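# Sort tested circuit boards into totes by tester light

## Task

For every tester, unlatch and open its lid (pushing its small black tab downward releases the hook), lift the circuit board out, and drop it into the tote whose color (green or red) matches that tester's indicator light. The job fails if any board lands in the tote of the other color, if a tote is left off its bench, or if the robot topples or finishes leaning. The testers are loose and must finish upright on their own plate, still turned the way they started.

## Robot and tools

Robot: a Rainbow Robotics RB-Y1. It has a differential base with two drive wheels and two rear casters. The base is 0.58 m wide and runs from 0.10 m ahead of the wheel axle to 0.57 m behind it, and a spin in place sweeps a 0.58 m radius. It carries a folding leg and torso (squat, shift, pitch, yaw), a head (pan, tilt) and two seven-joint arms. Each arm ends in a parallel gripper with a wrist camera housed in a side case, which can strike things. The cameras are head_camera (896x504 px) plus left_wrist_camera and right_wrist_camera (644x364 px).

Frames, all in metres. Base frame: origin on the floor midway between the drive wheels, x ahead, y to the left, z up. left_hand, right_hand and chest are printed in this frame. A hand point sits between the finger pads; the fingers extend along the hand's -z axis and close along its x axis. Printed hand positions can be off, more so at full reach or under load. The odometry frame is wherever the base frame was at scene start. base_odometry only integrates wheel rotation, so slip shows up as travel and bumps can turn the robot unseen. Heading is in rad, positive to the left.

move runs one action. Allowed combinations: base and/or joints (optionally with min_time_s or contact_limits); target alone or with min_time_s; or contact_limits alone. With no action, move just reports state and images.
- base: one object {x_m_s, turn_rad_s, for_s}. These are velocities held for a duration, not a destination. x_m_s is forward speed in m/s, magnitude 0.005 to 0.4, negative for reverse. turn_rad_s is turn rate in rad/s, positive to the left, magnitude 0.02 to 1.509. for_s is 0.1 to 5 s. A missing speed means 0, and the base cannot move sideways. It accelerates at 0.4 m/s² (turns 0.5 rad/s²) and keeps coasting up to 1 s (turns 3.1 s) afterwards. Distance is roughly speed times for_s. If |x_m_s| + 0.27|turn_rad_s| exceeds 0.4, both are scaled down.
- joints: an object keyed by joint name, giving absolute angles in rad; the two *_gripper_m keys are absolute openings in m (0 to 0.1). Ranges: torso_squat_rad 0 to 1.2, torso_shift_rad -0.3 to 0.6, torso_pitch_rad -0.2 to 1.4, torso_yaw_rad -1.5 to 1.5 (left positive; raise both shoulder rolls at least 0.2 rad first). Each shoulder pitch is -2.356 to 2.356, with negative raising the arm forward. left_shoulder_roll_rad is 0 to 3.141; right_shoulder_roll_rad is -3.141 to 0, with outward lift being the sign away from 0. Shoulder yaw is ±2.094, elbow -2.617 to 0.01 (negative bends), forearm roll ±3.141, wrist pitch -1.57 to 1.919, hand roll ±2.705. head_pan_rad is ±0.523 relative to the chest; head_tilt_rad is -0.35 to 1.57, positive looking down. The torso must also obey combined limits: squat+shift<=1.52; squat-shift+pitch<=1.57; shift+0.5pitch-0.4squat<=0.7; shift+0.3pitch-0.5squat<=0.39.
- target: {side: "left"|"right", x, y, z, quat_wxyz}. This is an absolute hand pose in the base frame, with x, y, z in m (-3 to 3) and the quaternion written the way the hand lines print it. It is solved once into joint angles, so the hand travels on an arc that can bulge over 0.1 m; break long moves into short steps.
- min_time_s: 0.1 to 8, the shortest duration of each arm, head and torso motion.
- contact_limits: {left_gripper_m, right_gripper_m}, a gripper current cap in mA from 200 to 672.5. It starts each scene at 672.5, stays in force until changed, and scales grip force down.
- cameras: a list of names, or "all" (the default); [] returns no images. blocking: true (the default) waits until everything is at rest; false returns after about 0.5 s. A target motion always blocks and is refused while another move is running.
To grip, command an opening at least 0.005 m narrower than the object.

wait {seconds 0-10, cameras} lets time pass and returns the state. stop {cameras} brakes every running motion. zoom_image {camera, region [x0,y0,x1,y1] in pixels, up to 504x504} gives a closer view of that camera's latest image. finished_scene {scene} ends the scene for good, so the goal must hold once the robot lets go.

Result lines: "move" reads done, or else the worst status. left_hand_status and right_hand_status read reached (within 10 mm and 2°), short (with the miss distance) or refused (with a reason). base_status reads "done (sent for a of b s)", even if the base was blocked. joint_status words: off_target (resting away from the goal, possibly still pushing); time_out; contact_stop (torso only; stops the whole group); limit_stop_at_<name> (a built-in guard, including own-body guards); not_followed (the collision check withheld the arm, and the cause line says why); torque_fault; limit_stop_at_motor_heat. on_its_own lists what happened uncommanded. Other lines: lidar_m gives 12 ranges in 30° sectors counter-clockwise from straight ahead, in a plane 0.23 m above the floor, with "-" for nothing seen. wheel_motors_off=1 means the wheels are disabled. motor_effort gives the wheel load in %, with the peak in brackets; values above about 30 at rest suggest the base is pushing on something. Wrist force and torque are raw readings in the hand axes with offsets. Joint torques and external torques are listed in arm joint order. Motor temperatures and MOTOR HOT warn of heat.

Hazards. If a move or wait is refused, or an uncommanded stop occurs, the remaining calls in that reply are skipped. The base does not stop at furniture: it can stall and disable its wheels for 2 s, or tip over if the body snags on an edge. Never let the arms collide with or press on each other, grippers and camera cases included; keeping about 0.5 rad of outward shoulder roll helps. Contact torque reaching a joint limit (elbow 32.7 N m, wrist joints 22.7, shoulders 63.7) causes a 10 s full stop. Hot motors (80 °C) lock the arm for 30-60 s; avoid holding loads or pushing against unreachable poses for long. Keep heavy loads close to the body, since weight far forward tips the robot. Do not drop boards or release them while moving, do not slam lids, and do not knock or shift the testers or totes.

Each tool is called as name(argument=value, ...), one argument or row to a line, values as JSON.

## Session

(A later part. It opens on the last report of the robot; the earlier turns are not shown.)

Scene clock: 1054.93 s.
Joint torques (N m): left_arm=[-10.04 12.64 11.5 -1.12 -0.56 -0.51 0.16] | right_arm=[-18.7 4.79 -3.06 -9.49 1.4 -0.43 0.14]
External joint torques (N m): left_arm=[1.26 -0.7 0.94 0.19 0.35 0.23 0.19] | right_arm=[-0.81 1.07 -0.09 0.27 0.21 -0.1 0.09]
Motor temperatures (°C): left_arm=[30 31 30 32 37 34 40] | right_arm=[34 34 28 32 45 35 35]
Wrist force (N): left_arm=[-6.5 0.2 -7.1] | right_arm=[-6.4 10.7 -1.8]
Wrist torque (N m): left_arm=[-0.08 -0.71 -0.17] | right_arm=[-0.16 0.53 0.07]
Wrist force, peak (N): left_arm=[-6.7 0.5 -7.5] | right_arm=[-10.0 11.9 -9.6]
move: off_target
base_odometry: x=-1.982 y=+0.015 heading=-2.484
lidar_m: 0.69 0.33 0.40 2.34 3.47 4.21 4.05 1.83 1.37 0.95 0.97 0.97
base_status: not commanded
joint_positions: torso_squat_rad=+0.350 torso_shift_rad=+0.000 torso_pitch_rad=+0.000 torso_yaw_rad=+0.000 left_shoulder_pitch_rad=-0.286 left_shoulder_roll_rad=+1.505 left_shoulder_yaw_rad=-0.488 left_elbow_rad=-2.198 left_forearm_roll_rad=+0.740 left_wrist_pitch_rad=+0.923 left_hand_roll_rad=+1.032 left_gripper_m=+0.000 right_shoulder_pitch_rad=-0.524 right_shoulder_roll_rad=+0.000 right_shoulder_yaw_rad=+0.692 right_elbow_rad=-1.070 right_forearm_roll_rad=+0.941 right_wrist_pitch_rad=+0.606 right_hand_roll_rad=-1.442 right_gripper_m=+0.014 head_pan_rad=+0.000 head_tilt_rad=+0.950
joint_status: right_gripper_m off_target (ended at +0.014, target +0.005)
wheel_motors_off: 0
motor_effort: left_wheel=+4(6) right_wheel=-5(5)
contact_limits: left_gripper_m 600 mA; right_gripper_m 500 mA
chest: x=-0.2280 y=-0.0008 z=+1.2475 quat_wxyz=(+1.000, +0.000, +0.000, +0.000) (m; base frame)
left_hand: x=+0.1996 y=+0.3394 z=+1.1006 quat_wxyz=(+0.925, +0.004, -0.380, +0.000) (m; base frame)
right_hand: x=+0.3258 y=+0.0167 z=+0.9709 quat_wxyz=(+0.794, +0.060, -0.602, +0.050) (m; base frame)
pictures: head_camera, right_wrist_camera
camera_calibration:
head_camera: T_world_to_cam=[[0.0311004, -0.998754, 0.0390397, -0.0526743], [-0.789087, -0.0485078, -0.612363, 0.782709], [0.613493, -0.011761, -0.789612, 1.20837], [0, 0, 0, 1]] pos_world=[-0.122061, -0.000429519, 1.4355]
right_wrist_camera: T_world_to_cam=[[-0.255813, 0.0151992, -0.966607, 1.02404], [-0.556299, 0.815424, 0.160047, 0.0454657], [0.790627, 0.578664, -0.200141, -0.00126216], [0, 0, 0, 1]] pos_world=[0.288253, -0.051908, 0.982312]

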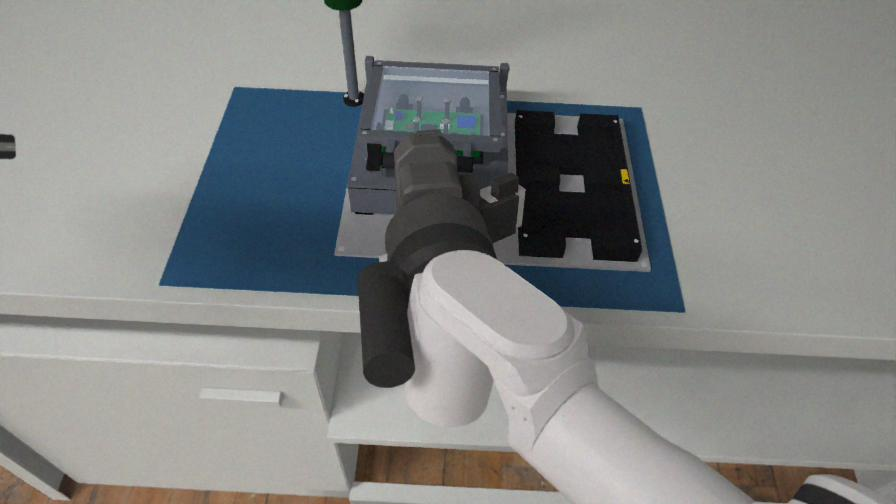

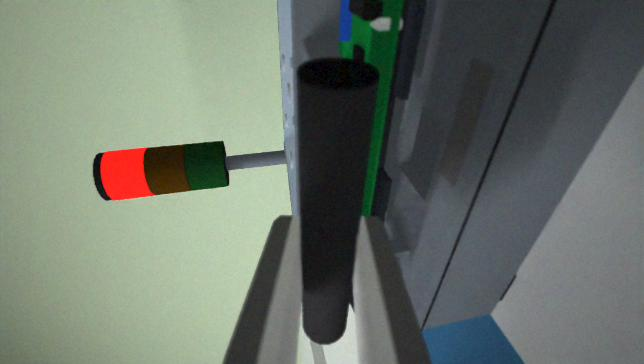

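Gripped. Lift.

move(
  target={"side":"right","x":0.329,"y":0.017,"z":1.007,"quat_wxyz":[0.794,0.06,-0.602,0.05]},
  min_time_s=2.5,
  cameras=["right_wrist_camera"],
)

move(
  target={"side":"right","x":0.342,"y":0.017,"z":1.043,"quat_wxyz":[0.794,0.06,-0.602,0.05]},
  min_time_s=2.5,
  cameras=["head_camera"],
)

move(
  target={"side":"right","x":0.374,"y":0.017,"z":1.09,"quat_wxyz":[0.794,0.06,-0.602,0.05]},
  min_time_s=2.5,
  cameras=[],
)

move(
  target={"side":"right","x":0.415,"y":0.017,"z":1.119,"quat_wxyz":[0.794,0.06,-0.602,0.05]},
  min_time_s=2.5,
  cameras=["head_camera"],
)

move(
  target={"side":"right","x":0.456,"y":0.017,"z":1.13,"quat_wxyz":[0.794,0.06,-0.602,0.05]},
  min_time_s=2.5,
  cameras=[],
)

move(
  target={"side":"right","x":0.479,"y":0.017,"z":1.134,"quat_wxyz":[0.794,0.06,-0.602,0.05]},
  min_time_s=2,
  cameras=["head_camera","right_wrist_camera"],
)

Scene clock: 1066.83 s.
Joint torques (N m): left_arm=[-10 12.86 11.3 -1.18 -0.6 -0.54 0.21] | right_arm=[-19.94 2.81 -3.99 -12.45 2.07 -0.67 0.8]
External joint torques (N m): left_arm=[1.29 -0.48 0.74 0.14 0.31 0.2 0.24] | right_arm=[-1.88 -0.64 -0.61 -2.47 0.8 0.04 0.74]
Motor temperatures (°C): left_arm=[30 31 30 32 37 34 40] | right_arm=[35 34 28 32 45 35 35]
Wrist force (N): left_arm=[-6.5 0.4 -7.1] | right_arm=[-10.0 14.1 -24.2]
Wrist torque (N m): left_arm=[-0.11 -0.73 -0.15] | right_arm=[-0.14 0.77 0.02]
Wrist force, peak (N): left_arm=[-6.7 0.4 -7.5] | right_arm=[-11.3 10.6 -26.5]
move: done
base_odometry: x=-1.982 y=+0.015 heading=-2.484
lidar_m: 0.67 0.33 0.40 2.34 3.45 4.20 4.05 1.83 1.37 0.96 0.96 0.97
base_status: not commanded
joint_positions: torso_squat_rad=+0.350 torso_shift_rad=+0.000 torso_pitch_rad=+0.000 torso_yaw_rad=+0.000 left_shoulder_pitch_rad=-0.286 left_shoulder_roll_rad=+1.505 left_shoulder_yaw_rad=-0.488 left_elbow_rad=-2.198 left_forearm_roll_rad=+0.740 left_wrist_pitch_rad=+0.923 left_hand_roll_rad=+1.032 left_gripper_m=+0.000 right_shoulder_pitch_rad=-0.525 right_shoulder_roll_rad=-0.027 right_shoulder_yaw_rad=+0.675 right_elbow_rad=-1.221 right_forearm_roll_rad=+0.774 right_wrist_pitch_rad=+0.677 right_hand_roll_rad=-1.250 right_gripper_m=+0.014 head_pan_rad=+0.000 head_tilt_rad=+0.950
joint_status: all done
wheel_motors_off: 0
motor_effort: left_wheel=+4(7) right_wheel=-5(6)
contact_limits: left_gripper_m 600 mA; right_gripper_m 500 mA
chest: x=-0.2277 y=-0.0008 z=+1.2475 quat_wxyz=(+1.000, +0.000, +0.000, +0.000) (m; base frame)
left_hand: x=+0.1999 y=+0.3395 z=+1.1004 quat_wxyz=(+0.925, +0.004, -0.380, +0.000) (m; base frame)
right_hand: x=+0.3289 y=+0.0174 z=+1.0058 quat_wxyz=(+0.794, +0.060, -0.603, +0.050) (m; base frame)
right_hand_status: reached (checked arc, planned for 2.5 s): 1 mm and 0.1 deg off.
pictures: right_wrist_camera
camera_calibration:
right_wrist_camera: T_world_to_cam=[[-0.254209, 0.0163661, -0.967011, 1.0584], [-0.555673, 0.815883, 0.159884, 0.0409426], [0.791584, 0.577985, -0.19831, 0.000749805], [0, 0, 0, 1]] pos_world=[0.291213, -0.0511597, 1.01709]

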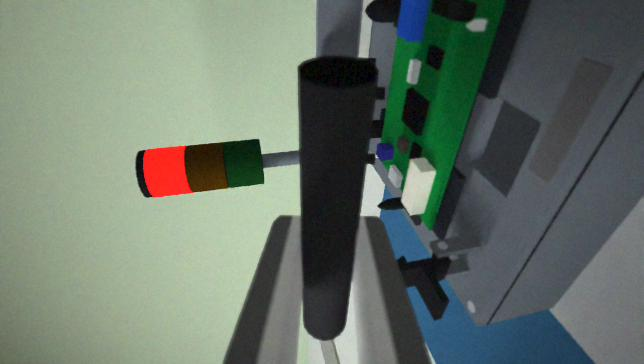

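Scene clock: 1069.67 s.
Joint torques (N m): left_arm=[-10.1 12.68 11.23 -1.25 -0.67 -0.48 0.17] | right_arm=[-23.02 3.16 -5.03 -13.82 2.45 -1.88 0.83]
External joint torques (N m): left_arm=[1.19 -0.66 0.67 0.06 0.24 0.26 0.21] | right_arm=[-4.01 0.63 -1.07 -3.94 1.13 -0.94 0.77]
Motor temperatures (°C): left_arm=[30 31 30 32 37 34 40] | right_arm=[35 34 28 32 45 35 35]
Wrist force (N): left_arm=[-6.2 0.4 -6.8] | right_arm=[-12.8 11.5 -23.0]
Wrist torque (N m): left_arm=[-0.10 -0.68 -0.18] | right_arm=[-0.21 0.82 0.05]
Wrist force, peak (N): left_arm=[-6.7 0.3 -7.7] | right_arm=[-13.6 11.0 -24.9]
move: done
base_odometry: x=-1.982 y=+0.015 heading=-2.484
lidar_m: 0.68 0.33 0.41 2.34 3.46 4.21 4.05 1.83 1.37 0.95 0.97 0.97
base_status: not commanded
joint_positions: torso_squat_rad=+0.350 torso_shift_rad=+0.000 torso_pitch_rad=+0.000 torso_yaw_rad=+0.000 left_shoulder_pitch_rad=-0.286 left_shoulder_roll_rad=+1.505 left_shoulder_yaw_rad=-0.488 left_elbow_rad=-2.198 left_forearm_roll_rad=+0.740 left_wrist_pitch_rad=+0.923 left_hand_roll_rad=+1.032 left_gripper_m=+0.000 right_shoulder_pitch_rad=-0.585 right_shoulder_roll_rad=-0.051 right_shoulder_yaw_rad=+0.651 right_elbow_rad=-1.295 right_forearm_roll_rad=+0.622 right_wrist_pitch_rad=+0.745 right_hand_roll_rad=-1.118 right_gripper_m=+0.014 head_pan_rad=+0.000 head_tilt_rad=+0.950
joint_status: all done
wheel_motors_off: 0
motor_effort: left_wheel=+5(6) right_wheel=-4(6)
contact_limits: left_gripper_m 600 mA; right_gripper_m 500 mA
chest: x=-0.2277 y=-0.0008 z=+1.2475 quat_wxyz=(+1.000, +0.001, +0.000, +0.000) (m; base frame)
left_hand: x=+0.1999 y=+0.3394 z=+1.1004 quat_wxyz=(+0.925, +0.004, -0.380, +0.000) (m; base frame)
right_hand: x=+0.3417 y=+0.0166 z=+1.0417 quat_wxyz=(+0.795, +0.060, -0.602, +0.050) (m; base frame)
right_hand_status: reached (checked arc, planned for 2.5 s): 1 mm and 0.1 deg off.
pictures: head_camera
camera_calibration:
head_camera: T_world_to_cam=[[0.0310905, -0.998756, 0.0389958, -0.0526598], [-0.789411, -0.0484669, -0.611948, 0.782399], [0.613077, -0.011758, -0.789936, 1.20848], [0, 0, 0, 1]] pos_world=[-0.121617, -0.000464543, 1.43546]

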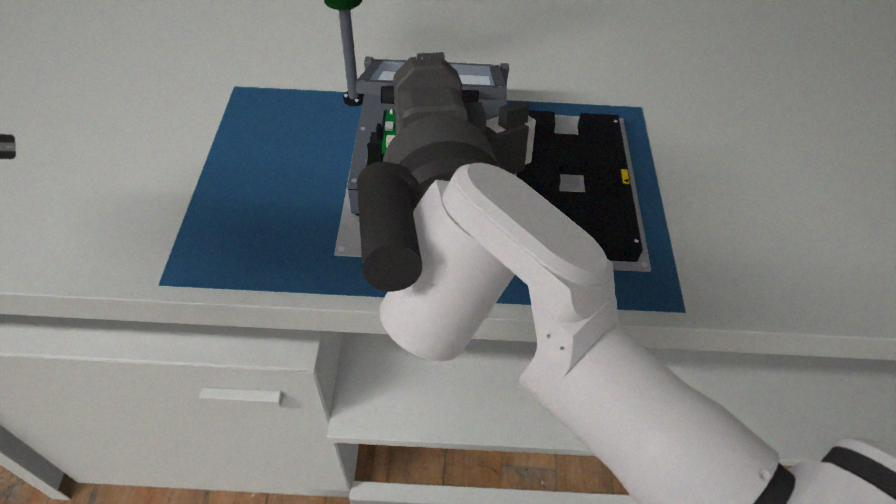

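Scene clock: 1072.50 s.
Joint torques (N m): left_arm=[-10.25 12.87 11.09 -1.1 -0.6 -0.5 0.12] | right_arm=[-27.49 -0.44 -6.94 -12.78 3.07 -2.45 0.95]
External joint torques (N m): left_arm=[1.03 -0.48 0.53 0.21 0.31 0.23 0.16] | right_arm=[-6.42 -1.15 -2.46 -3.16 1.77 -1.32 0.89]
Motor temperatures (°C): left_arm=[30 31 30 32 37 34 40] | right_arm=[35 34 28 32 45 35 35]
Wrist force (N): left_arm=[-6.6 0.4 -7.4] | right_arm=[-16.3 13.7 -18.4]
Wrist torque (N m): left_arm=[-0.10 -0.72 -0.16] | right_arm=[-0.25 0.96 -0.06]
Wrist force, peak (N): left_arm=[-6.8 0.4 -7.4] | right_arm=[-13.9 12.2 -22.1]
move: done
base_odometry: x=-1.982 y=+0.015 heading=-2.484
lidar_m: 0.68 0.34 0.40 2.34 3.47 4.21 4.04 1.84 1.38 0.95 0.97 0.97
base_status: not commanded
joint_positions: torso_squat_rad=+0.350 torso_shift_rad=+0.000 torso_pitch_rad=+0.000 torso_yaw_rad=+0.000 left_shoulder_pitch_rad=-0.286 left_shoulder_roll_rad=+1.505 left_shoulder_yaw_rad=-0.488 left_elbow_rad=-2.198 left_forearm_roll_rad=+0.740 left_wrist_pitch_rad=+0.923 left_hand_roll_rad=+1.032 left_gripper_m=+0.000 right_shoulder_pitch_rad=-0.725 right_shoulder_roll_rad=-0.062 right_shoulder_yaw_rad=+0.588 right_elbow_rad=-1.264 right_forearm_roll_rad=+0.463 right_wrist_pitch_rad=+0.783 right_hand_roll_rad=-1.006 right_gripper_m=+0.014 head_pan_rad=+0.000 head_tilt_rad=+0.950
joint_status: all done
wheel_motors_off: 0
motor_effort: left_wheel=+4(6) right_wheel=-5(6)
contact_limits: left_gripper_m 600 mA; right_gripper_m 500 mA
chest: x=-0.2277 y=-0.0008 z=+1.2475 quat_wxyz=(+1.000, +0.000, +0.000, +0.000) (m; base frame)
left_hand: x=+0.1999 y=+0.3395 z=+1.1004 quat_wxyz=(+0.925, +0.004, -0.380, +0.000) (m; base frame)
right_hand: x=+0.3728 y=+0.0165 z=+1.0888 quat_wxyz=(+0.795, +0.060, -0.601, +0.049) (m; base frame)
right_hand_status: reached (checked arc, planned for 2.5 s): 2 mm and 0.1 deg off.
pictures: none
No camera images: "cameras" was empty.

Scene clock: 1075.33 s.
Joint torques (N m): left_arm=[-10.34 12.69 11.32 -1.18 -0.53 -0.49 0.14] | right_arm=[-27.09 1.27 -5.35 -9.58 1.43 -2.94 0.92]
External joint torques (N m): left_arm=[0.95 -0.66 0.77 0.13 0.38 0.25 0.18] | right_arm=[-3.58 2.93 -0.96 -0.21 0.22 -1.76 0.86]
Motor temperatures (°C): left_arm=[30 31 30 32 37 34 40] | right_arm=[35 34 28 32 45 35 35]
Wrist force (N): left_arm=[-6.3 0.4 -7.1] | right_arm=[-8.0 7.8 -4.0]
Wrist torque (N m): left_arm=[-0.10 -0.70 -0.16] | right_arm=[-0.40 0.85 0.02]
Wrist force, peak (N): left_arm=[-6.7 0.5 -7.4] | right_arm=[-17.0 13.5 -18.2]
move: done
base_odometry: x=-1.982 y=+0.015 heading=-2.484
lidar_m: 0.68 0.33 0.40 2.34 3.47 4.21 4.05 1.83 1.37 0.95 0.97 0.96
base_status: not commanded
joint_positions: torso_squat_rad=+0.350 torso_shift_rad=+0.000 torso_pitch_rad=+0.000 torso_yaw_rad=+0.000 left_shoulder_pitch_rad=-0.286 left_shoulder_roll_rad=+1.505 left_shoulder_yaw_rad=-0.488 left_elbow_rad=-2.198 left_forearm_roll_rad=+0.740 left_wrist_pitch_rad=+0.923 left_hand_roll_rad=+1.032 left_gripper_m=+0.000 right_shoulder_pitch_rad=-0.907 right_shoulder_roll_rad=-0.053 right_shoulder_yaw_rad=+0.525 right_elbow_rad=-1.054 right_forearm_roll_rad=+0.374 right_wrist_pitch_rad=+0.712 right_hand_roll_rad=-0.982 right_gripper_m=+0.014 head_pan_rad=+0.000 head_tilt_rad=+0.950
joint_status: all done
wheel_motors_off: 0
motor_effort: left_wheel=+4(6) right_wheel=-4(6)
contact_limits: left_gripper_m 600 mA; right_gripper_m 500 mA
chest: x=-0.2282 y=-0.0008 z=+1.2475 quat_wxyz=(+1.000, +0.001, +0.000, +0.000) (m; base frame)
left_hand: x=+0.1996 y=+0.3394 z=+1.1007 quat_wxyz=(+0.925, +0.004, -0.380, +0.000) (m; base frame)
right_hand: x=+0.4143 y=+0.0161 z=+1.1187 quat_wxyz=(+0.795, +0.060, -0.602, +0.050) (m; base frame)
right_hand_status: reached (checked arc, planned for 2.5 s): 1 mm and 0.1 deg off.
pictures: head_camera
camera_calibration:
head_camera: T_world_to_cam=[[0.0310352, -0.998757, 0.0389945, -0.0526782], [-0.788974, -0.0484308, -0.612514, 0.782822], [0.613642, -0.0117561, -0.789497, 1.20833], [0, 0, 0, 1]] pos_world=[-0.122218, -0.000494845, 1.43551]

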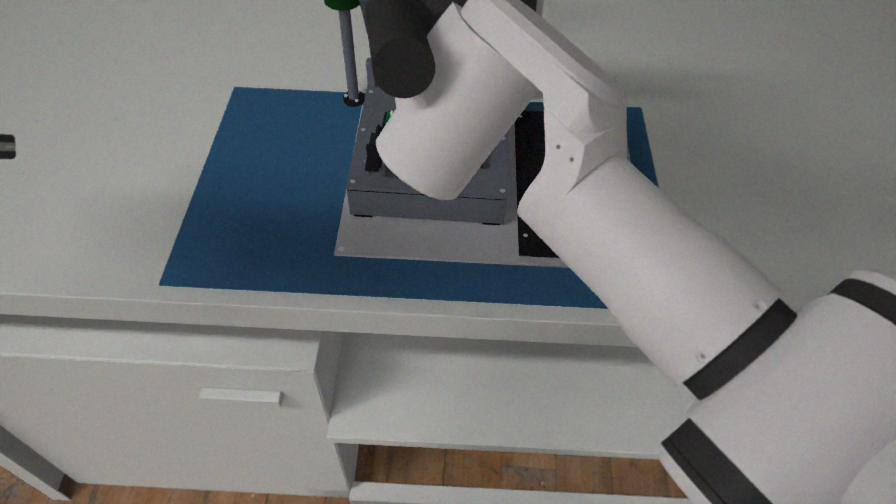

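Scene clock: 1078.17 s.
Joint torques (N m): left_arm=[-10.04 12.7 11.11 -1.14 -0.59 -0.53 0.18] | right_arm=[-18.86 -8.74 -5.33 -2.24 0.55 1.29 -0.12]
External joint torques (N m): left_arm=[1.26 -0.64 0.55 0.17 0.32 0.21 0.22] | right_arm=[6.85 -4.15 -2.16 6.69 -0.44 2.32 -0.18]
Motor temperatures (°C): left_arm=[30 31 30 32 37 34 40] | right_arm=[35 34 28 33 45 35 35]
Wrist force (N): left_arm=[-6.6 0.2 -7.1] | right_arm=[1.1 18.2 -0.8]
Wrist torque (N m): left_arm=[-0.10 -0.72 -0.17] | right_arm=[0.00 0.62 0.33]
Wrist force, peak (N): left_arm=[-6.8 0.4 -7.3] | right_arm=[35.2 36.2 17.1]
move: done
base_odometry: x=-1.982 y=+0.015 heading=-2.483
lidar_m: 0.68 0.33 0.40 2.35 3.46 4.21 4.04 1.83 1.38 0.95 0.97 0.97
base_status: not commanded
joint_positions: torso_squat_rad=+0.350 torso_shift_rad=+0.000 torso_pitch_rad=-0.001 torso_yaw_rad=+0.000 left_shoulder_pitch_rad=-0.286 left_shoulder_roll_rad=+1.505 left_shoulder_yaw_rad=-0.488 left_elbow_rad=-2.198 left_forearm_roll_rad=+0.740 left_wrist_pitch_rad=+0.923 left_hand_roll_rad=+1.032 left_gripper_m=+0.000 right_shoulder_pitch_rad=-1.137 right_shoulder_roll_rad=-0.011 right_shoulder_yaw_rad=+0.486 right_elbow_rad=-0.652 right_forearm_roll_rad=+0.368 right_wrist_pitch_rad=+0.521 right_hand_roll_rad=-1.065 right_gripper_m=+0.014 head_pan_rad=+0.000 head_tilt_rad=+0.950
joint_status: all done
wheel_motors_off: 0
motor_effort: left_wheel=+9(11) right_wheel=-3(6)
contact_limits: left_gripper_m 600 mA; right_gripper_m 500 mA
chest: x=-0.2285 y=-0.0006 z=+1.2475 quat_wxyz=(+1.000, +0.000, +0.000, +0.000) (m; base frame)
left_hand: x=+0.1992 y=+0.3397 z=+1.1009 quat_wxyz=(+0.925, +0.004, -0.380, +0.000) (m; base frame)
right_hand: x=+0.4548 y=+0.0189 z=+1.1319 quat_wxyz=(+0.794, +0.062, -0.603, +0.052) (m; base frame)
right_hand_status: reached (checked arc, planned for 2.5 s): 3 mm and 0.3 deg off.
pictures: none
No camera images: "cameras" was empty.

Scene clock: 1080.50 s.
Joint torques (N m): left_arm=[-9.93 12.77 11.06 -1.18 -0.57 -0.47 0.15] | right_arm=[-20.09 -13.49 -0.89 0.15 0.32 2.18 0.17]
External joint torques (N m): left_arm=[1.36 -0.57 0.5 0.13 0.34 0.27 0.19] | right_arm=[6.64 -6.3 0.94 6.98 -0.27 2.9 0.12]
Motor temperatures (°C): left_arm=[30 31 30 32 37 34 40] | right_arm=[35 34 28 33 45 35 35]
Wrist force (N): left_arm=[-6.7 0.4 -7.3] | right_arm=[-1.3 22.1 -4.6]
Wrist torque (N m): left_arm=[-0.11 -0.72 -0.17] | right_arm=[-0.12 0.65 0.16]
Wrist force, peak (N): left_arm=[-6.7 0.4 -7.3] | right_arm=[41.6 34.4 12.7]
move: short
base_odometry: x=-1.982 y=+0.015 heading=-2.483
lidar_m: 0.68 0.33 0.40 2.34 3.46 4.20 4.05 1.83 1.37 0.95 0.96 0.97
base_status: not commanded
joint_positions: torso_squat_rad=+0.350 torso_shift_rad=+0.000 torso_pitch_rad=-0.001 torso_yaw_rad=+0.000 left_shoulder_pitch_rad=-0.286 left_shoulder_roll_rad=+1.505 left_shoulder_yaw_rad=-0.488 left_elbow_rad=-2.198 left_forearm_roll_rad=+0.740 left_wrist_pitch_rad=+0.923 left_hand_roll_rad=+1.032 left_gripper_m=+0.000 right_shoulder_pitch_rad=-1.335 right_shoulder_roll_rad=+0.002 right_shoulder_yaw_rad=+0.645 right_elbow_rad=-0.269 right_forearm_roll_rad=+0.294 right_wrist_pitch_rad=+0.268 right_hand_roll_rad=-1.256 right_gripper_m=+0.014 head_pan_rad=+0.000 head_tilt_rad=+0.950
joint_status: all done
wheel_motors_off: 0
motor_effort: left_wheel=+10(11) right_wheel=-4(5)
contact_limits: left_gripper_m 600 mA; right_gripper_m 500 mA
chest: x=-0.2284 y=-0.0006 z=+1.2475 quat_wxyz=(+1.000, +0.000, +0.000, +0.000) (m; base frame)
left_hand: x=+0.1993 y=+0.3397 z=+1.1008 quat_wxyz=(+0.925, +0.004, -0.380, +0.000) (m; base frame)
right_hand: x=+0.4728 y=+0.0172 z=+1.1367 quat_wxyz=(+0.790, +0.085, -0.603, +0.068) (m; base frame)
right_hand_status: short (checked arc, as near as the solve gets, planned for 2.0 s): 7 mm and 3.5 deg off. The place is met; only the turn is off.
pictures: head_camera, right_wrist_camera
camera_calibration:
head_camera: T_world_to_cam=[[0.0313665, -0.998735, 0.0392955, -0.0527135], [-0.788714, -0.0488818, -0.612814, 0.783088], [0.613959, -0.0117711, -0.78925, 1.20822], [0, 0, 0, 1]] pos_world=[-0.122511, -0.000145992, 1.43554]
right_wrist_camera: T_world_to_cam=[[-0.251125, 0.0176151, -0.967794, 1.221], [-0.603556, 0.778814, 0.170787, 0.11104], [0.756741, 0.627007, -0.184948, -0.0866002], [0, 0, 0, 1]] pos_world=[0.439178, -0.0536891, 1.1467]

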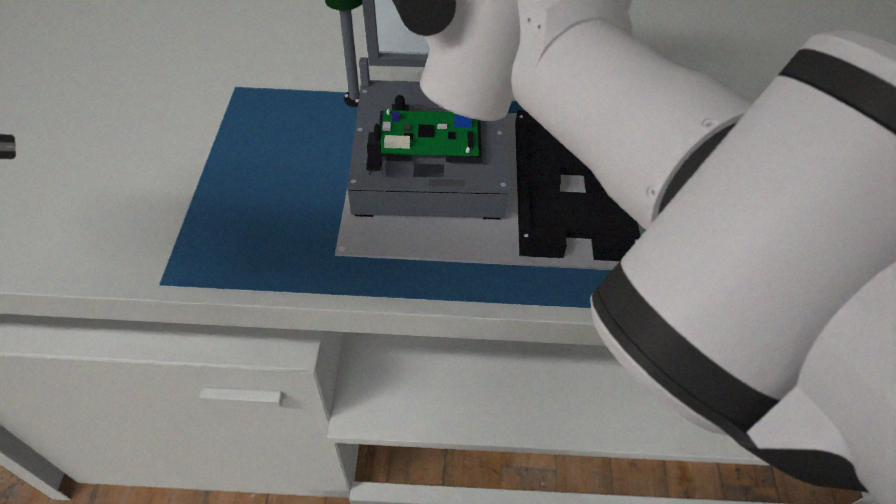

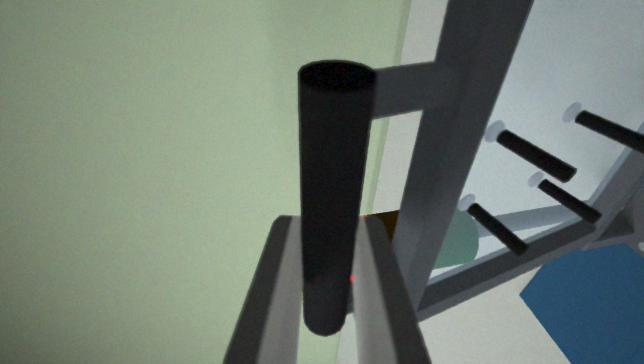

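move(
  base={"x_m_s":0.03,"for_s":2.0},
  cameras=["head_camera"],
)

move(
  base={"x_m_s":0.03,"for_s":0.7},
  cameras=["right_wrist_camera"],
)

Scene clock: 1087.23 s.
Joint torques (N m): left_arm=[-10.24 12.55 11.02 -1.16 -0.63 -0.5 0.17] | right_arm=[-16.47 -13.07 -1.16 0.86 0.51 2.67 0.03]
External joint torques (N m): left_arm=[1.06 -0.79 0.46 0.15 0.28 0.24 0.21] | right_arm=[10.26 -5.87 0.66 7.7 -0.08 3.39 -0.02]
Motor temperatures (°C): left_arm=[30 31 30 32 37 34 40] | right_arm=[35 34 28 32 45 35 35]
Wrist force (N): left_arm=[-6.4 0.3 -7.0] | right_arm=[1.9 21.7 -11.4]
Wrist torque (N m): left_arm=[-0.08 -0.70 -0.16] | right_arm=[-0.07 0.45 0.05]
Wrist force, peak (N): left_arm=[-6.6 0.3 -7.6] | right_arm=[8.8 24.2 -3.6]
move: done
base_odometry: x=-2.030 y=-0.022 heading=-2.483
lidar_m: 0.66 0.28 0.31 0.80 3.46 4.27 4.12 1.84 1.37 0.94 0.95 0.91
base_status: done (sent for 2 of 2 s)
joint_positions: torso_squat_rad=+0.350 torso_shift_rad=+0.000 torso_pitch_rad=+0.000 torso_yaw_rad=+0.000 left_shoulder_pitch_rad=-0.286 left_shoulder_roll_rad=+1.505 left_shoulder_yaw_rad=-0.488 left_elbow_rad=-2.198 left_forearm_roll_rad=+0.740 left_wrist_pitch_rad=+0.923 left_hand_roll_rad=+1.032 left_gripper_m=+0.000 right_shoulder_pitch_rad=-1.336 right_shoulder_roll_rad=+0.002 right_shoulder_yaw_rad=+0.645 right_elbow_rad=-0.269 right_forearm_roll_rad=+0.294 right_wrist_pitch_rad=+0.268 right_hand_roll_rad=-1.256 right_gripper_m=+0.014 head_pan_rad=+0.000 head_tilt_rad=+0.950
joint_status: not commanded
wheel_motors_off: 0
motor_effort: left_wheel=+6(24) right_wheel=-8(14)
contact_limits: left_gripper_m 600 mA; right_gripper_m 500 mA
chest: x=-0.2282 y=-0.0006 z=+1.2475 quat_wxyz=(+1.000, +0.000, +0.000, +0.000) (m; base frame)
left_hand: x=+0.1994 y=+0.3397 z=+1.1007 quat_wxyz=(+0.925, +0.004, -0.380, +0.000) (m; base frame)
right_hand: x=+0.4730 y=+0.0175 z=+1.1372 quat_wxyz=(+0.790, +0.085, -0.603, +0.069) (m; base frame)
pictures: head_camera
camera_calibration:
head_camera: T_world_to_cam=[[0.0313615, -0.998736, 0.039271, -0.0527093], [-0.788856, -0.0488602, -0.612633, 0.782962], [0.613778, -0.0117661, -0.789391, 1.20826], [0, 0, 0, 1]] pos_world=[-0.122308, -0.000170542, 1.43553]

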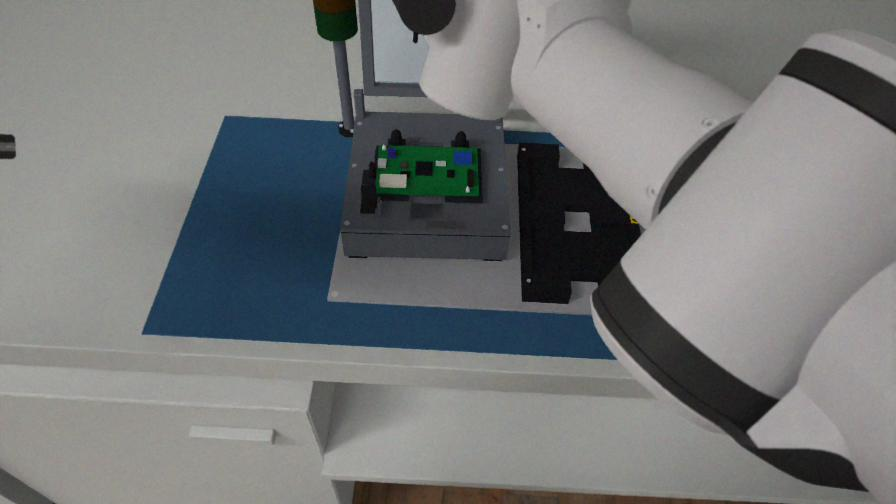

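Scene clock: 1088.47 s.
Joint torques (N m): left_arm=[-10.25 12.47 11.26 -1.13 -0.61 -0.56 0.13] | right_arm=[-23.64 -13.4 -0.99 -2.9 0.9 1.02 0.24]
External joint torques (N m): left_arm=[1.05 -0.88 0.7 0.18 0.3 0.18 0.17] | right_arm=[3.08 -6.23 0.83 3.94 0.31 1.74 0.18]
Motor temperatures (°C): left_arm=[30 31 30 32 37 34 40] | right_arm=[35 34 28 32 45 35 35]
Wrist force (N): left_arm=[-6.5 0.4 -6.9] | right_arm=[-7.6 19.9 -10.2]
Wrist torque (N m): left_arm=[-0.11 -0.70 -0.15] | right_arm=[-0.18 0.77 -0.06]
Wrist force, peak (N): left_arm=[-6.7 0.5 -7.3] | right_arm=[3.5 21.9 -10.4]
move: done
base_odometry: x=-2.046 y=-0.035 heading=-2.482
lidar_m: 0.66 0.26 0.28 0.79 3.46 4.29 4.13 1.83 1.38 0.94 0.98 0.88
base_status: done (sent for 0.7 of 0.7 s)
joint_positions: torso_squat_rad=+0.350 torso_shift_rad=+0.000 torso_pitch_rad=+0.000 torso_yaw_rad=+0.000 left_shoulder_pitch_rad=-0.286 left_shoulder_roll_rad=+1.505 left_shoulder_yaw_rad=-0.488 left_elbow_rad=-2.198 left_forearm_roll_rad=+0.740 left_wrist_pitch_rad=+0.923 left_hand_roll_rad=+1.032 left_gripper_m=+0.000 right_shoulder_pitch_rad=-1.334 right_shoulder_roll_rad=+0.002 right_shoulder_yaw_rad=+0.645 right_elbow_rad=-0.268 right_forearm_roll_rad=+0.294 right_wrist_pitch_rad=+0.269 right_hand_roll_rad=-1.256 right_gripper_m=+0.015 head_pan_rad=+0.000 head_tilt_rad=+0.950
joint_status: not commanded
wheel_motors_off: 0
motor_effort: left_wheel=+3(23) right_wheel=-7(12)
contact_limits: left_gripper_m 600 mA; right_gripper_m 500 mA
chest: x=-0.2280 y=-0.0006 z=+1.2475 quat_wxyz=(+1.000, +0.000, +0.000, +0.000) (m; base frame)
left_hand: x=+0.1996 y=+0.3397 z=+1.1005 quat_wxyz=(+0.925, +0.004, -0.380, +0.000) (m; base frame)
right_hand: x=+0.4730 y=+0.0166 z=+1.1354 quat_wxyz=(+0.791, +0.084, -0.602, +0.068) (m; base frame)
pictures: right_wrist_camera
camera_calibration:
right_wrist_camera: T_world_to_cam=[[-0.253139, 0.0177217, -0.967268, 1.22015], [-0.602337, 0.779509, 0.171917, 0.109969], [0.75704, 0.62614, -0.18665, -0.0848395], [0, 0, 0, 1]] pos_world=[0.439333, -0.0542235, 1.14547]

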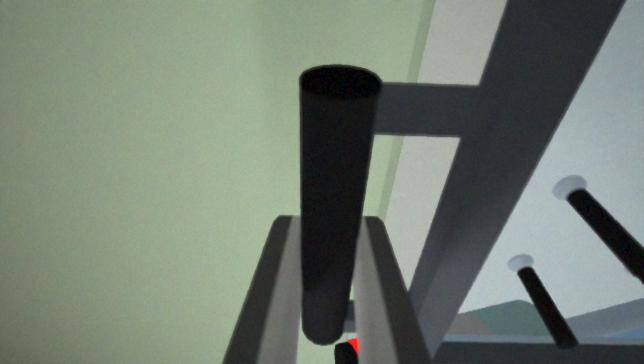

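move(
  base={"x_m_s":0.03,"for_s":0.4},
  cameras=[],
)

move(
  base={"x_m_s":0.03,"for_s":0.3},
  cameras=["head_camera"],
)

Scene clock: 1094.17 s.
Joint torques (N m): left_arm=[-10.42 12.92 11.2 -1 -0.56 -0.53 0.19] | right_arm=[-30.33 -13.62 -0.95 -6.12 1.57 -0.31 0.32]
External joint torques (N m): left_arm=[0.87 -0.42 0.65 0.32 0.35 0.21 0.23] | right_arm=[-3.61 -6.46 0.85 0.72 0.98 0.41 0.27]
Motor temperatures (°C): left_arm=[30 31 30 32 37 34 40] | right_arm=[35 34 28 32 45 35 35]
Wrist force (N): left_arm=[-6.5 0.2 -7.0] | right_arm=[-15.8 17.5 -1.8]
Wrist torque (N m): left_arm=[-0.07 -0.70 -0.17] | right_arm=[-0.31 0.90 -0.14]
Wrist force, peak (N): left_arm=[-6.7 0.6 -7.4] | right_arm=[-19.9 17.9 -1.6]
move: done
base_odometry: x=-2.056 y=-0.042 heading=-2.482
lidar_m: 0.67 0.26 0.28 0.78 3.47 4.30 4.13 1.82 1.38 0.93 0.99 0.87
base_status: done (sent for 0.4 of 0.4 s)
joint_positions: torso_squat_rad=+0.350 torso_shift_rad=+0.000 torso_pitch_rad=+0.000 torso_yaw_rad=+0.000 left_shoulder_pitch_rad=-0.286 left_shoulder_roll_rad=+1.505 left_shoulder_yaw_rad=-0.488 left_elbow_rad=-2.198 left_forearm_roll_rad=+0.740 left_wrist_pitch_rad=+0.923 left_hand_roll_rad=+1.032 left_gripper_m=+0.000 right_shoulder_pitch_rad=-1.333 right_shoulder_roll_rad=+0.002 right_shoulder_yaw_rad=+0.645 right_elbow_rad=-0.267 right_forearm_roll_rad=+0.294 right_wrist_pitch_rad=+0.269 right_hand_roll_rad=-1.256 right_gripper_m=+0.015 head_pan_rad=+0.000 head_tilt_rad=+0.950
joint_status: not commanded
wheel_motors_off: 0
motor_effort: left_wheel=+5(21) right_wheel=-3(14)
contact_limits: left_gripper_m 600 mA; right_gripper_m 500 mA
chest: x=-0.2280 y=-0.0006 z=+1.2475 quat_wxyz=(+1.000, +0.000, +0.000, +0.000) (m; base frame)
left_hand: x=+0.1996 y=+0.3396 z=+1.1005 quat_wxyz=(+0.925, +0.004, -0.380, +0.000) (m; base frame)
right_hand: x=+0.4728 y=+0.0158 z=+1.1340 quat_wxyz=(+0.792, +0.084, -0.602, +0.067) (m; base frame)
pictures: none
No camera images: "cameras" was empty.

Scene clock: 1095.23 s.
Joint torques (N m): left_arm=[-10.09 12.79 11.02 -1.17 -0.56 -0.42 0.11] | right_arm=[-32.84 -14 -1.28 -7.69 1.76 -0.95 0.43]
External joint torques (N m): left_arm=[1.2 -0.56 0.46 0.15 0.35 0.32 0.15] | right_arm=[-6.13 -6.85 0.52 -0.85 1.16 -0.23 0.38]
Motor temperatures (°C): left_arm=[30 31 30 32 37 34 40] | right_arm=[35 34 28 32 45 35 35]
Wrist force (N): left_arm=[-6.7 0.2 -7.2] | right_arm=[-19.2 16.2 -1.7]
Wrist torque (N m): left_arm=[-0.08 -0.74 -0.16] | right_arm=[-0.31 0.98 -0.12]
Wrist force, peak (N): left_arm=[-6.6 0.6 -7.4] | right_arm=[-23.0 16.6 -1.3]
move: done
base_odometry: x=-2.063 y=-0.048 heading=-2.482
lidar_m: 0.66 0.25 0.25 0.74 3.46 4.31 4.14 1.83 1.37 0.93 0.98 0.85
base_status: done (sent for 0.3 of 0.3 s)
joint_positions: torso_squat_rad=+0.350 torso_shift_rad=+0.000 torso_pitch_rad=+0.000 torso_yaw_rad=+0.000 left_shoulder_pitch_rad=-0.286 left_shoulder_roll_rad=+1.505 left_shoulder_yaw_rad=-0.488 left_elbow_rad=-2.198 left_forearm_roll_rad=+0.740 left_wrist_pitch_rad=+0.923 left_hand_roll_rad=+1.032 left_gripper_m=+0.000 right_shoulder_pitch_rad=-1.332 right_shoulder_roll_rad=+0.002 right_shoulder_yaw_rad=+0.645 right_elbow_rad=-0.267 right_forearm_roll_rad=+0.294 right_wrist_pitch_rad=+0.269 right_hand_roll_rad=-1.256 right_gripper_m=+0.015 head_pan_rad=+0.000 head_tilt_rad=+0.950
joint_status: not commanded
wheel_motors_off: 0
motor_effort: left_wheel=+3(24) right_wheel=+1(19)
contact_limits: left_gripper_m 600 mA; right_gripper_m 500 mA
chest: x=-0.2280 y=-0.0007 z=+1.2475 quat_wxyz=(+1.000, +0.000, +0.000, +0.000) (m; base frame)
left_hand: x=+0.1996 y=+0.3396 z=+1.1005 quat_wxyz=(+0.925, +0.004, -0.380, +0.000) (m; base frame)
right_hand: x=+0.4728 y=+0.0154 z=+1.1334 quat_wxyz=(+0.792, +0.084, -0.601, +0.067) (m; base frame)
pictures: head_camera
camera_calibration:
head_camera: T_world_to_cam=[[0.031196, -0.998746, 0.0391606, -0.0527076], [-0.789213, -0.0486551, -0.612189, 0.782524], [0.613327, -0.0118082, -0.789741, 1.20845], [0, 0, 0, 1]] pos_world=[-0.121953, -0.000298131, 1.43548]

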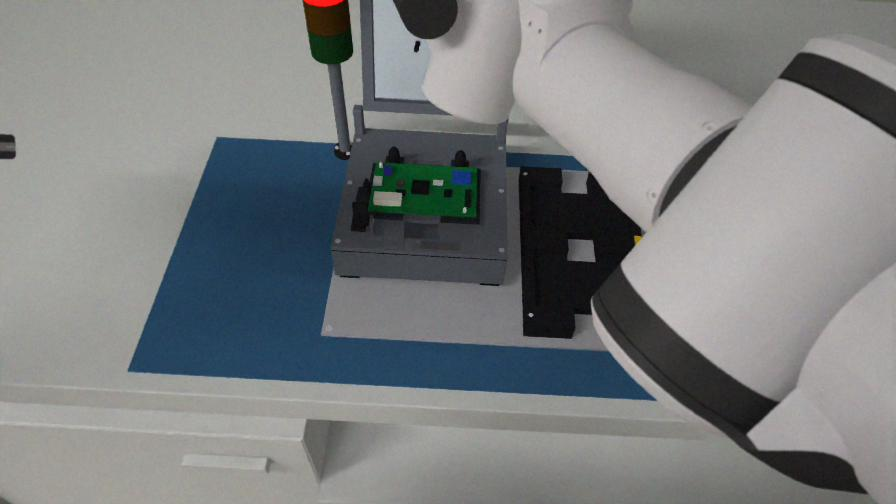

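move(
  base={"x_m_s":0.03,"for_s":0.3},
  cameras=["right_wrist_camera"],
)

Scene clock: 1100.67 s.
Joint torques (N m): left_arm=[-10.36 12.69 11.23 -1.2 -0.64 -0.52 0.12] | right_arm=[-33.87 -13.67 -1.45 -8.35 1.87 -1.24 0.27]
External joint torques (N m): left_arm=[0.93 -0.65 0.68 0.11 0.27 0.22 0.16] | right_arm=[-7.16 -6.52 0.34 -1.51 1.28 -0.51 0.22]
Motor temperatures (°C): left_arm=[30 31 30 32 37 34 40] | right_arm=[36 34 28 32 45 35 35]
Wrist force (N): left_arm=[-6.7 0.5 -7.1] | right_arm=[-19.6 15.1 -2.2]
Wrist torque (N m): left_arm=[-0.12 -0.74 -0.17] | right_arm=[-0.22 0.87 -0.05]
Wrist force, peak (N): left_arm=[-6.6 0.3 -7.7] | right_arm=[-23.9 15.8 -0.1]
move: done
base_odometry: x=-2.070 y=-0.053 heading=-2.481
lidar_m: 0.66 0.26 0.25 0.72 3.46 4.32 4.15 1.84 1.38 0.92 0.99 0.85
base_status: done (sent for 0.3 of 0.3 s)
joint_positions: torso_squat_rad=+0.350 torso_shift_rad=+0.000 torso_pitch_rad=+0.000 torso_yaw_rad=+0.000 left_shoulder_pitch_rad=-0.286 left_shoulder_roll_rad=+1.505 left_shoulder_yaw_rad=-0.488 left_elbow_rad=-2.198 left_forearm_roll_rad=+0.740 left_wrist_pitch_rad=+0.923 left_hand_roll_rad=+1.032 left_gripper_m=+0.000 right_shoulder_pitch_rad=-1.332 right_shoulder_roll_rad=+0.002 right_shoulder_yaw_rad=+0.645 right_elbow_rad=-0.266 right_forearm_roll_rad=+0.294 right_wrist_pitch_rad=+0.269 right_hand_roll_rad=-1.256 right_gripper_m=+0.014 head_pan_rad=+0.000 head_tilt_rad=+0.950
joint_status: not commanded
wheel_motors_off: 0
motor_effort: left_wheel=+5(22) right_wheel=+2(20)
contact_limits: left_gripper_m 600 mA; right_gripper_m 500 mA
chest: x=-0.2280 y=-0.0007 z=+1.2475 quat_wxyz=(+1.000, +0.000, +0.000, +0.000) (m; base frame)
left_hand: x=+0.1997 y=+0.3395 z=+1.1005 quat_wxyz=(+0.925, +0.004, -0.380, +0.000) (m; base frame)
right_hand: x=+0.4728 y=+0.0152 z=+1.1331 quat_wxyz=(+0.792, +0.083, -0.601, +0.067) (m; base frame)
pictures: right_wrist_camera
camera_calibration:
right_wrist_camera: T_world_to_cam=[[-0.256532, 0.0178662, -0.96637, 1.21851], [-0.599786, 0.781089, 0.17366, 0.108123], [0.757924, 0.624164, -0.189659, -0.0812565], [0, 0, 0, 1]] pos_world=[0.439025, -0.0555064, 1.14335]

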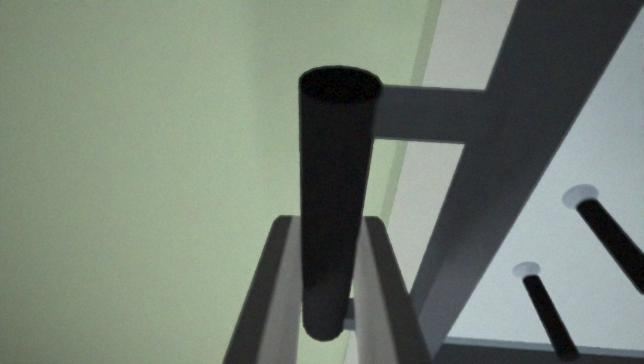

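move(
  base={"x_m_s":-0.03,"for_s":0.5},
  cameras=["head_camera"],
)

move(
  joints={"right_gripper_m":0.024},
  cameras=["head_camera"],
)

Scene clock: 1106.23 s.
Joint torques (N m): left_arm=[-10.35 12.86 11.19 -1.15 -0.56 -0.52 0.16] | right_arm=[-27.56 -10.59 -1.18 -6.03 1.29 -0.25 0.34]
External joint torques (N m): left_arm=[0.94 -0.49 0.64 0.16 0.35 0.22 0.19] | right_arm=[-0.83 -3.42 0.62 0.81 0.7 0.47 0.29]
Motor temperatures (°C): left_arm=[30 31 30 32 37 34 40] | right_arm=[36 34 28 32 45 35 35]
Wrist force (N): left_arm=[-6.7 0.2 -7.4] | right_arm=[-9.2 13.0 -9.7]
Wrist torque (N m): left_arm=[-0.09 -0.72 -0.16] | right_arm=[0.05 0.22 0.08]
Wrist force, peak (N): left_arm=[-6.6 0.1 -7.5] | right_arm=[-21.3 15.1 -1.7]
move: done
base_odometry: x=-2.058 y=-0.044 heading=-2.481
lidar_m: 0.67 0.26 0.26 0.78 3.47 4.30 4.14 1.83 1.37 0.93 0.98 0.86
base_status: done (sent for 0.5 of 0.5 s)
joint_positions: torso_squat_rad=+0.350 torso_shift_rad=+0.000 torso_pitch_rad=+0.000 torso_yaw_rad=+0.000 left_shoulder_pitch_rad=-0.286 left_shoulder_roll_rad=+1.505 left_shoulder_yaw_rad=-0.488 left_elbow_rad=-2.198 left_forearm_roll_rad=+0.740 left_wrist_pitch_rad=+0.923 left_hand_roll_rad=+1.032 left_gripper_m=+0.000 right_shoulder_pitch_rad=-1.333 right_shoulder_roll_rad=+0.001 right_shoulder_yaw_rad=+0.645 right_elbow_rad=-0.267 right_forearm_roll_rad=+0.294 right_wrist_pitch_rad=+0.269 right_hand_roll_rad=-1.256 right_gripper_m=+0.015 head_pan_rad=+0.000 head_tilt_rad=+0.950
joint_status: not commanded
wheel_motors_off: 0
motor_effort: left_wheel=+1(14) right_wheel=+3(15)
contact_limits: left_gripper_m 600 mA; right_gripper_m 500 mA
chest: x=-0.2280 y=-0.0007 z=+1.2475 quat_wxyz=(+1.000, +0.000, +0.000, +0.000) (m; base frame)
left_hand: x=+0.1997 y=+0.3395 z=+1.1005 quat_wxyz=(+0.925, +0.004, -0.380, +0.000) (m; base frame)
right_hand: x=+0.4732 y=+0.0153 z=+1.1346 quat_wxyz=(+0.791, +0.084, -0.602, +0.067) (m; base frame)
pictures: head_camera
camera_calibration:
head_camera: T_world_to_cam=[[0.0311591, -0.998748, 0.0391402, -0.0527128], [-0.789158, -0.0486144, -0.612263, 0.782632], [0.613399, -0.0118102, -0.789685, 1.20839], [0, 0, 0, 1]] pos_world=[-0.121965, -0.00032818, 1.43549]

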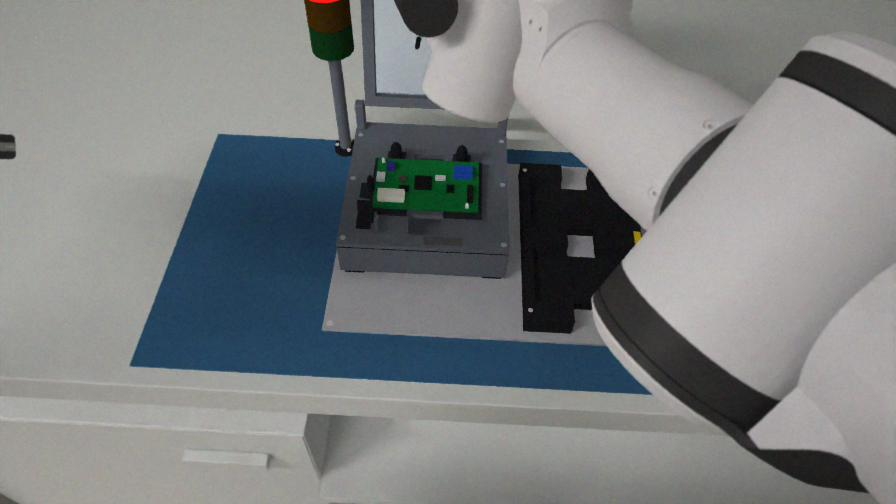

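Scene clock: 1106.80 s.
Joint torques (N m): left_arm=[-10.15 12.9 10.98 -1.1 -0.62 -0.53 0.12] | right_arm=[-26.05 -8.07 -1.42 -6.12 0.68 -0.4 0.3]
External joint torques (N m): left_arm=[1.14 -0.44 0.42 0.21 0.29 0.21 0.16] | right_arm=[0.69 -0.89 0.39 0.72 0.09 0.32 0.25]
Motor temperatures (°C): left_arm=[30 31 30 32 37 34 40] | right_arm=[36 34 28 32 45 35 35]
Wrist force (N): left_arm=[-6.5 0.3 -7.2] | right_arm=[-4.2 10.6 -8.6]
Wrist torque (N m): left_arm=[-0.10 -0.70 -0.17] | right_arm=[-0.10 0.44 0.45]
Wrist force, peak (N): left_arm=[-6.5 0.7 -7.3] | right_arm=[-8.1 12.9 -12.2]
move: done
base_odometry: x=-2.058 y=-0.044 heading=-2.481
lidar_m: 0.66 0.26 0.27 0.78 3.46 4.30 4.14 1.83 1.38 0.93 0.98 0.87
base_status: not commanded
joint_positions: torso_squat_rad=+0.350 torso_shift_rad=+0.000 torso_pitch_rad=+0.000 torso_yaw_rad=+0.000 left_shoulder_pitch_rad=-0.286 left_shoulder_roll_rad=+1.505 left_shoulder_yaw_rad=-0.488 left_elbow_rad=-2.198 left_forearm_roll_rad=+0.740 left_wrist_pitch_rad=+0.923 left_hand_roll_rad=+1.032 left_gripper_m=+0.000 right_shoulder_pitch_rad=-1.334 right_shoulder_roll_rad=+0.000 right_shoulder_yaw_rad=+0.645 right_elbow_rad=-0.267 right_forearm_roll_rad=+0.294 right_wrist_pitch_rad=+0.269 right_hand_roll_rad=-1.256 right_gripper_m=+0.024 head_pan_rad=+0.000 head_tilt_rad=+0.950
joint_status: all done
wheel_motors_off: 0
motor_effort: left_wheel=+1(2) right_wheel=+2(3)
contact_limits: left_gripper_m 600 mA; right_gripper_m 500 mA
chest: x=-0.2280 y=-0.0007 z=+1.2475 quat_wxyz=(+1.000, +0.000, +0.000, +0.000) (m; base frame)
left_hand: x=+0.1996 y=+0.3395 z=+1.1006 quat_wxyz=(+0.925, +0.004, -0.380, +0.000) (m; base frame)
right_hand: x=+0.4734 y=+0.0150 z=+1.1350 quat_wxyz=(+0.791, +0.083, -0.602, +0.067) (m; base frame)
pictures: head_camera
camera_calibration:
head_camera: T_world_to_cam=[[0.0311503, -0.998748, 0.0391303, -0.0527124], [-0.789138, -0.0486018, -0.61229, 0.782653], [0.613426, -0.0118062, -0.789664, 1.20839], [0, 0, 0, 1]] pos_world=[-0.121993, -0.000341687, 1.43549]

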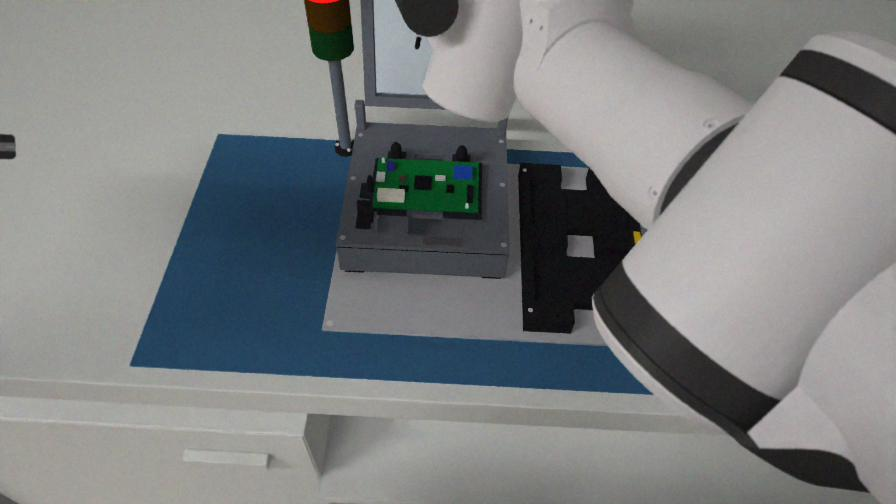

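move(
  joints={"right_gripper_m":0.034},
  cameras=["right_wrist_camera"],
)

move(
  target={"side":"right","x":0.43,"y":0.012,"z":1.141,"quat_wxyz":[0.794,0.08,-0.6,0.065]},
  min_time_s=2,
  cameras=["right_wrist_camera","head_camera"],
)

Scene clock: 1113.70 s.
Joint torques (N m): left_arm=[-10.42 12.75 11.13 -1.21 -0.5 -0.5 0.13] | right_arm=[-26.17 -8.35 -1.29 -6.28 0.62 -0.43 0.27]
External joint torques (N m): left_arm=[0.87 -0.59 0.58 0.11 0.41 0.24 0.17] | right_arm=[0.56 -1.17 0.52 0.56 0.02 0.29 0.22]
Motor temperatures (°C): left_arm=[30 31 30 32 37 34 40] | right_arm=[36 34 28 32 45 35 35]
Wrist force (N): left_arm=[-6.8 0.3 -6.9] | right_arm=[-3.9 10.6 -8.3]
Wrist torque (N m): left_arm=[-0.10 -0.76 -0.17] | right_arm=[-0.10 0.49 0.44]
Wrist force, peak (N): left_arm=[-6.8 0.5 -7.4] | right_arm=[-4.4 11.0 -8.7]
move: done
base_odometry: x=-2.058 y=-0.044 heading=-2.481
lidar_m: 0.66 0.26 0.27 0.77 3.47 4.30 4.14 1.83 1.38 0.93 0.99 0.87
base_status: not commanded
joint_positions: torso_squat_rad=+0.350 torso_shift_rad=+0.000 torso_pitch_rad=+0.000 torso_yaw_rad=+0.000 left_shoulder_pitch_rad=-0.286 left_shoulder_roll_rad=+1.505 left_shoulder_yaw_rad=-0.488 left_elbow_rad=-2.198 left_forearm_roll_rad=+0.740 left_wrist_pitch_rad=+0.923 left_hand_roll_rad=+1.032 left_gripper_m=+0.000 right_shoulder_pitch_rad=-1.334 right_shoulder_roll_rad=+0.000 right_shoulder_yaw_rad=+0.645 right_elbow_rad=-0.267 right_forearm_roll_rad=+0.294 right_wrist_pitch_rad=+0.269 right_hand_roll_rad=-1.256 right_gripper_m=+0.034 head_pan_rad=+0.000 head_tilt_rad=+0.950
joint_status: all done
wheel_motors_off: 0
motor_effort: left_wheel=+1(2) right_wheel=+2(3)
contact_limits: left_gripper_m 600 mA; right_gripper_m 500 mA
chest: x=-0.2280 y=-0.0007 z=+1.2475 quat_wxyz=(+1.000, +0.000, +0.000, +0.000) (m; base frame)
left_hand: x=+0.1996 y=+0.3395 z=+1.1006 quat_wxyz=(+0.925, +0.004, -0.380, +0.000) (m; base frame)
right_hand: x=+0.4734 y=+0.0150 z=+1.1350 quat_wxyz=(+0.791, +0.083, -0.602, +0.067) (m; base frame)
pictures: right_wrist_camera
camera_calibration:
right_wrist_camera: T_world_to_cam=[[-0.253678, 0.0175952, -0.967129, 1.21996], [-0.600302, 0.781132, 0.17167, 0.110835], [0.758476, 0.624118, -0.187593, -0.0837593], [0, 0, 0, 1]] pos_world=[0.439541, -0.0557666, 1.14512]

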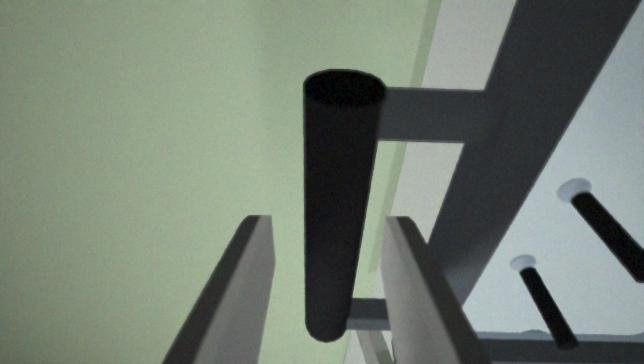

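Scene clock: 1116.03 s.
Joint torques (N m): left_arm=[-10.26 12.89 11.13 -1.18 -0.61 -0.54 0.08] | right_arm=[-22.03 -4.5 -5.08 -7.11 0.75 -0.97 0.32]
External joint torques (N m): left_arm=[1.03 -0.45 0.57 0.13 0.31 0.2 0.12] | right_arm=[2.92 -0.27 1.3 0.53 -0.46 0.08 0.27]
Motor temperatures (°C): left_arm=[30 31 30 32 37 34 40] | right_arm=[36 34 28 32 45 35 35]
Wrist force (N): left_arm=[-6.7 0.4 -7.2] | right_arm=[-4.0 10.5 -8.7]
Wrist torque (N m): left_arm=[-0.10 -0.74 -0.17] | right_arm=[-0.07 0.49 0.46]
Wrist force, peak (N): left_arm=[-6.9 0.2 -7.4] | right_arm=[28.2 17.1 -11.0]
move: done
base_odometry: x=-2.058 y=-0.044 heading=-2.481
lidar_m: 0.66 0.26 0.25 0.77 3.47 4.31 4.14 1.83 1.37 0.93 0.98 0.87
base_status: not commanded
joint_positions: torso_squat_rad=+0.350 torso_shift_rad=+0.000 torso_pitch_rad=+0.000 torso_yaw_rad=+0.000 left_shoulder_pitch_rad=-0.286 left_shoulder_roll_rad=+1.505 left_shoulder_yaw_rad=-0.488 left_elbow_rad=-2.198 left_forearm_roll_rad=+0.740 left_wrist_pitch_rad=+0.923 left_hand_roll_rad=+1.032 left_gripper_m=+0.000 right_shoulder_pitch_rad=-1.035 right_shoulder_roll_rad=-0.182 right_shoulder_yaw_rad=+0.691 right_elbow_rad=-1.014 right_forearm_roll_rad=+0.177 right_wrist_pitch_rad=+0.681 right_hand_roll_rad=-1.074 right_gripper_m=+0.034 head_pan_rad=+0.000 head_tilt_rad=+0.950
joint_status: all done
wheel_motors_off: 0
motor_effort: left_wheel=+0(2) right_wheel=+1(3)
contact_limits: left_gripper_m 600 mA; right_gripper_m 500 mA
chest: x=-0.2282 y=-0.0008 z=+1.2475 quat_wxyz=(+1.000, +0.000, +0.000, +0.000) (m; base frame)
left_hand: x=+0.1995 y=+0.3395 z=+1.1007 quat_wxyz=(+0.925, +0.004, -0.380, +0.000) (m; base frame)
right_hand: x=+0.4305 y=+0.0126 z=+1.1413 quat_wxyz=(+0.792, +0.079, -0.601, +0.064) (m; base frame)
right_hand_status: reached (checked arc, planned for 2.0 s): 1 mm and 0.3 deg off.
pictures: head_camera, right_wrist_camera
camera_calibration:
head_camera: T_world_to_cam=[[0.0310862, -0.998754, 0.0390451, -0.0526823], [-0.788956, -0.0485025, -0.612532, 0.782858], [0.613663, -0.0117636, -0.789481, 1.20831], [0, 0, 0, 1]] pos_world=[-0.122214, -0.000432076, 1.43552]
right_wrist_camera: T_world_to_cam=[[-0.256189, 0.0166848, -0.966483, 1.2156], [-0.591766, 0.787881, 0.170463, 0.0834907], [0.764317, 0.615602, -0.191973, -0.0460342], [0, 0, 0, 1]] pos_world=[0.396016, -0.057724, 1.15179]

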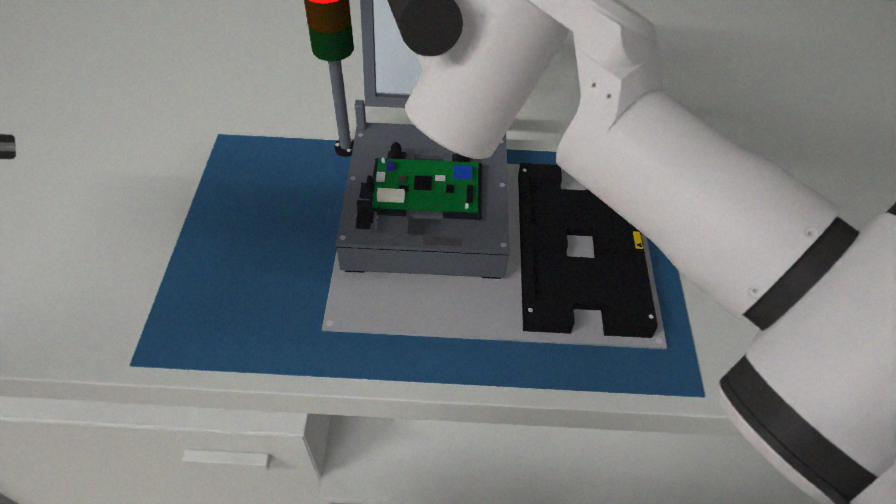

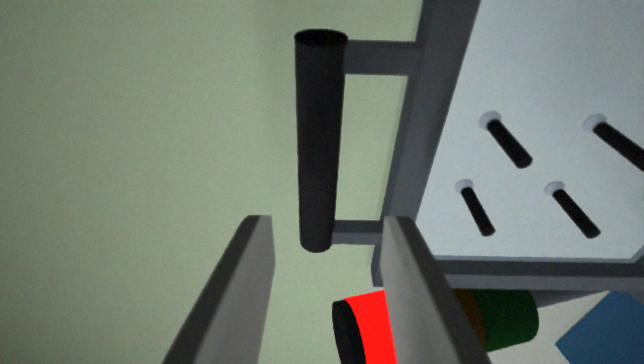

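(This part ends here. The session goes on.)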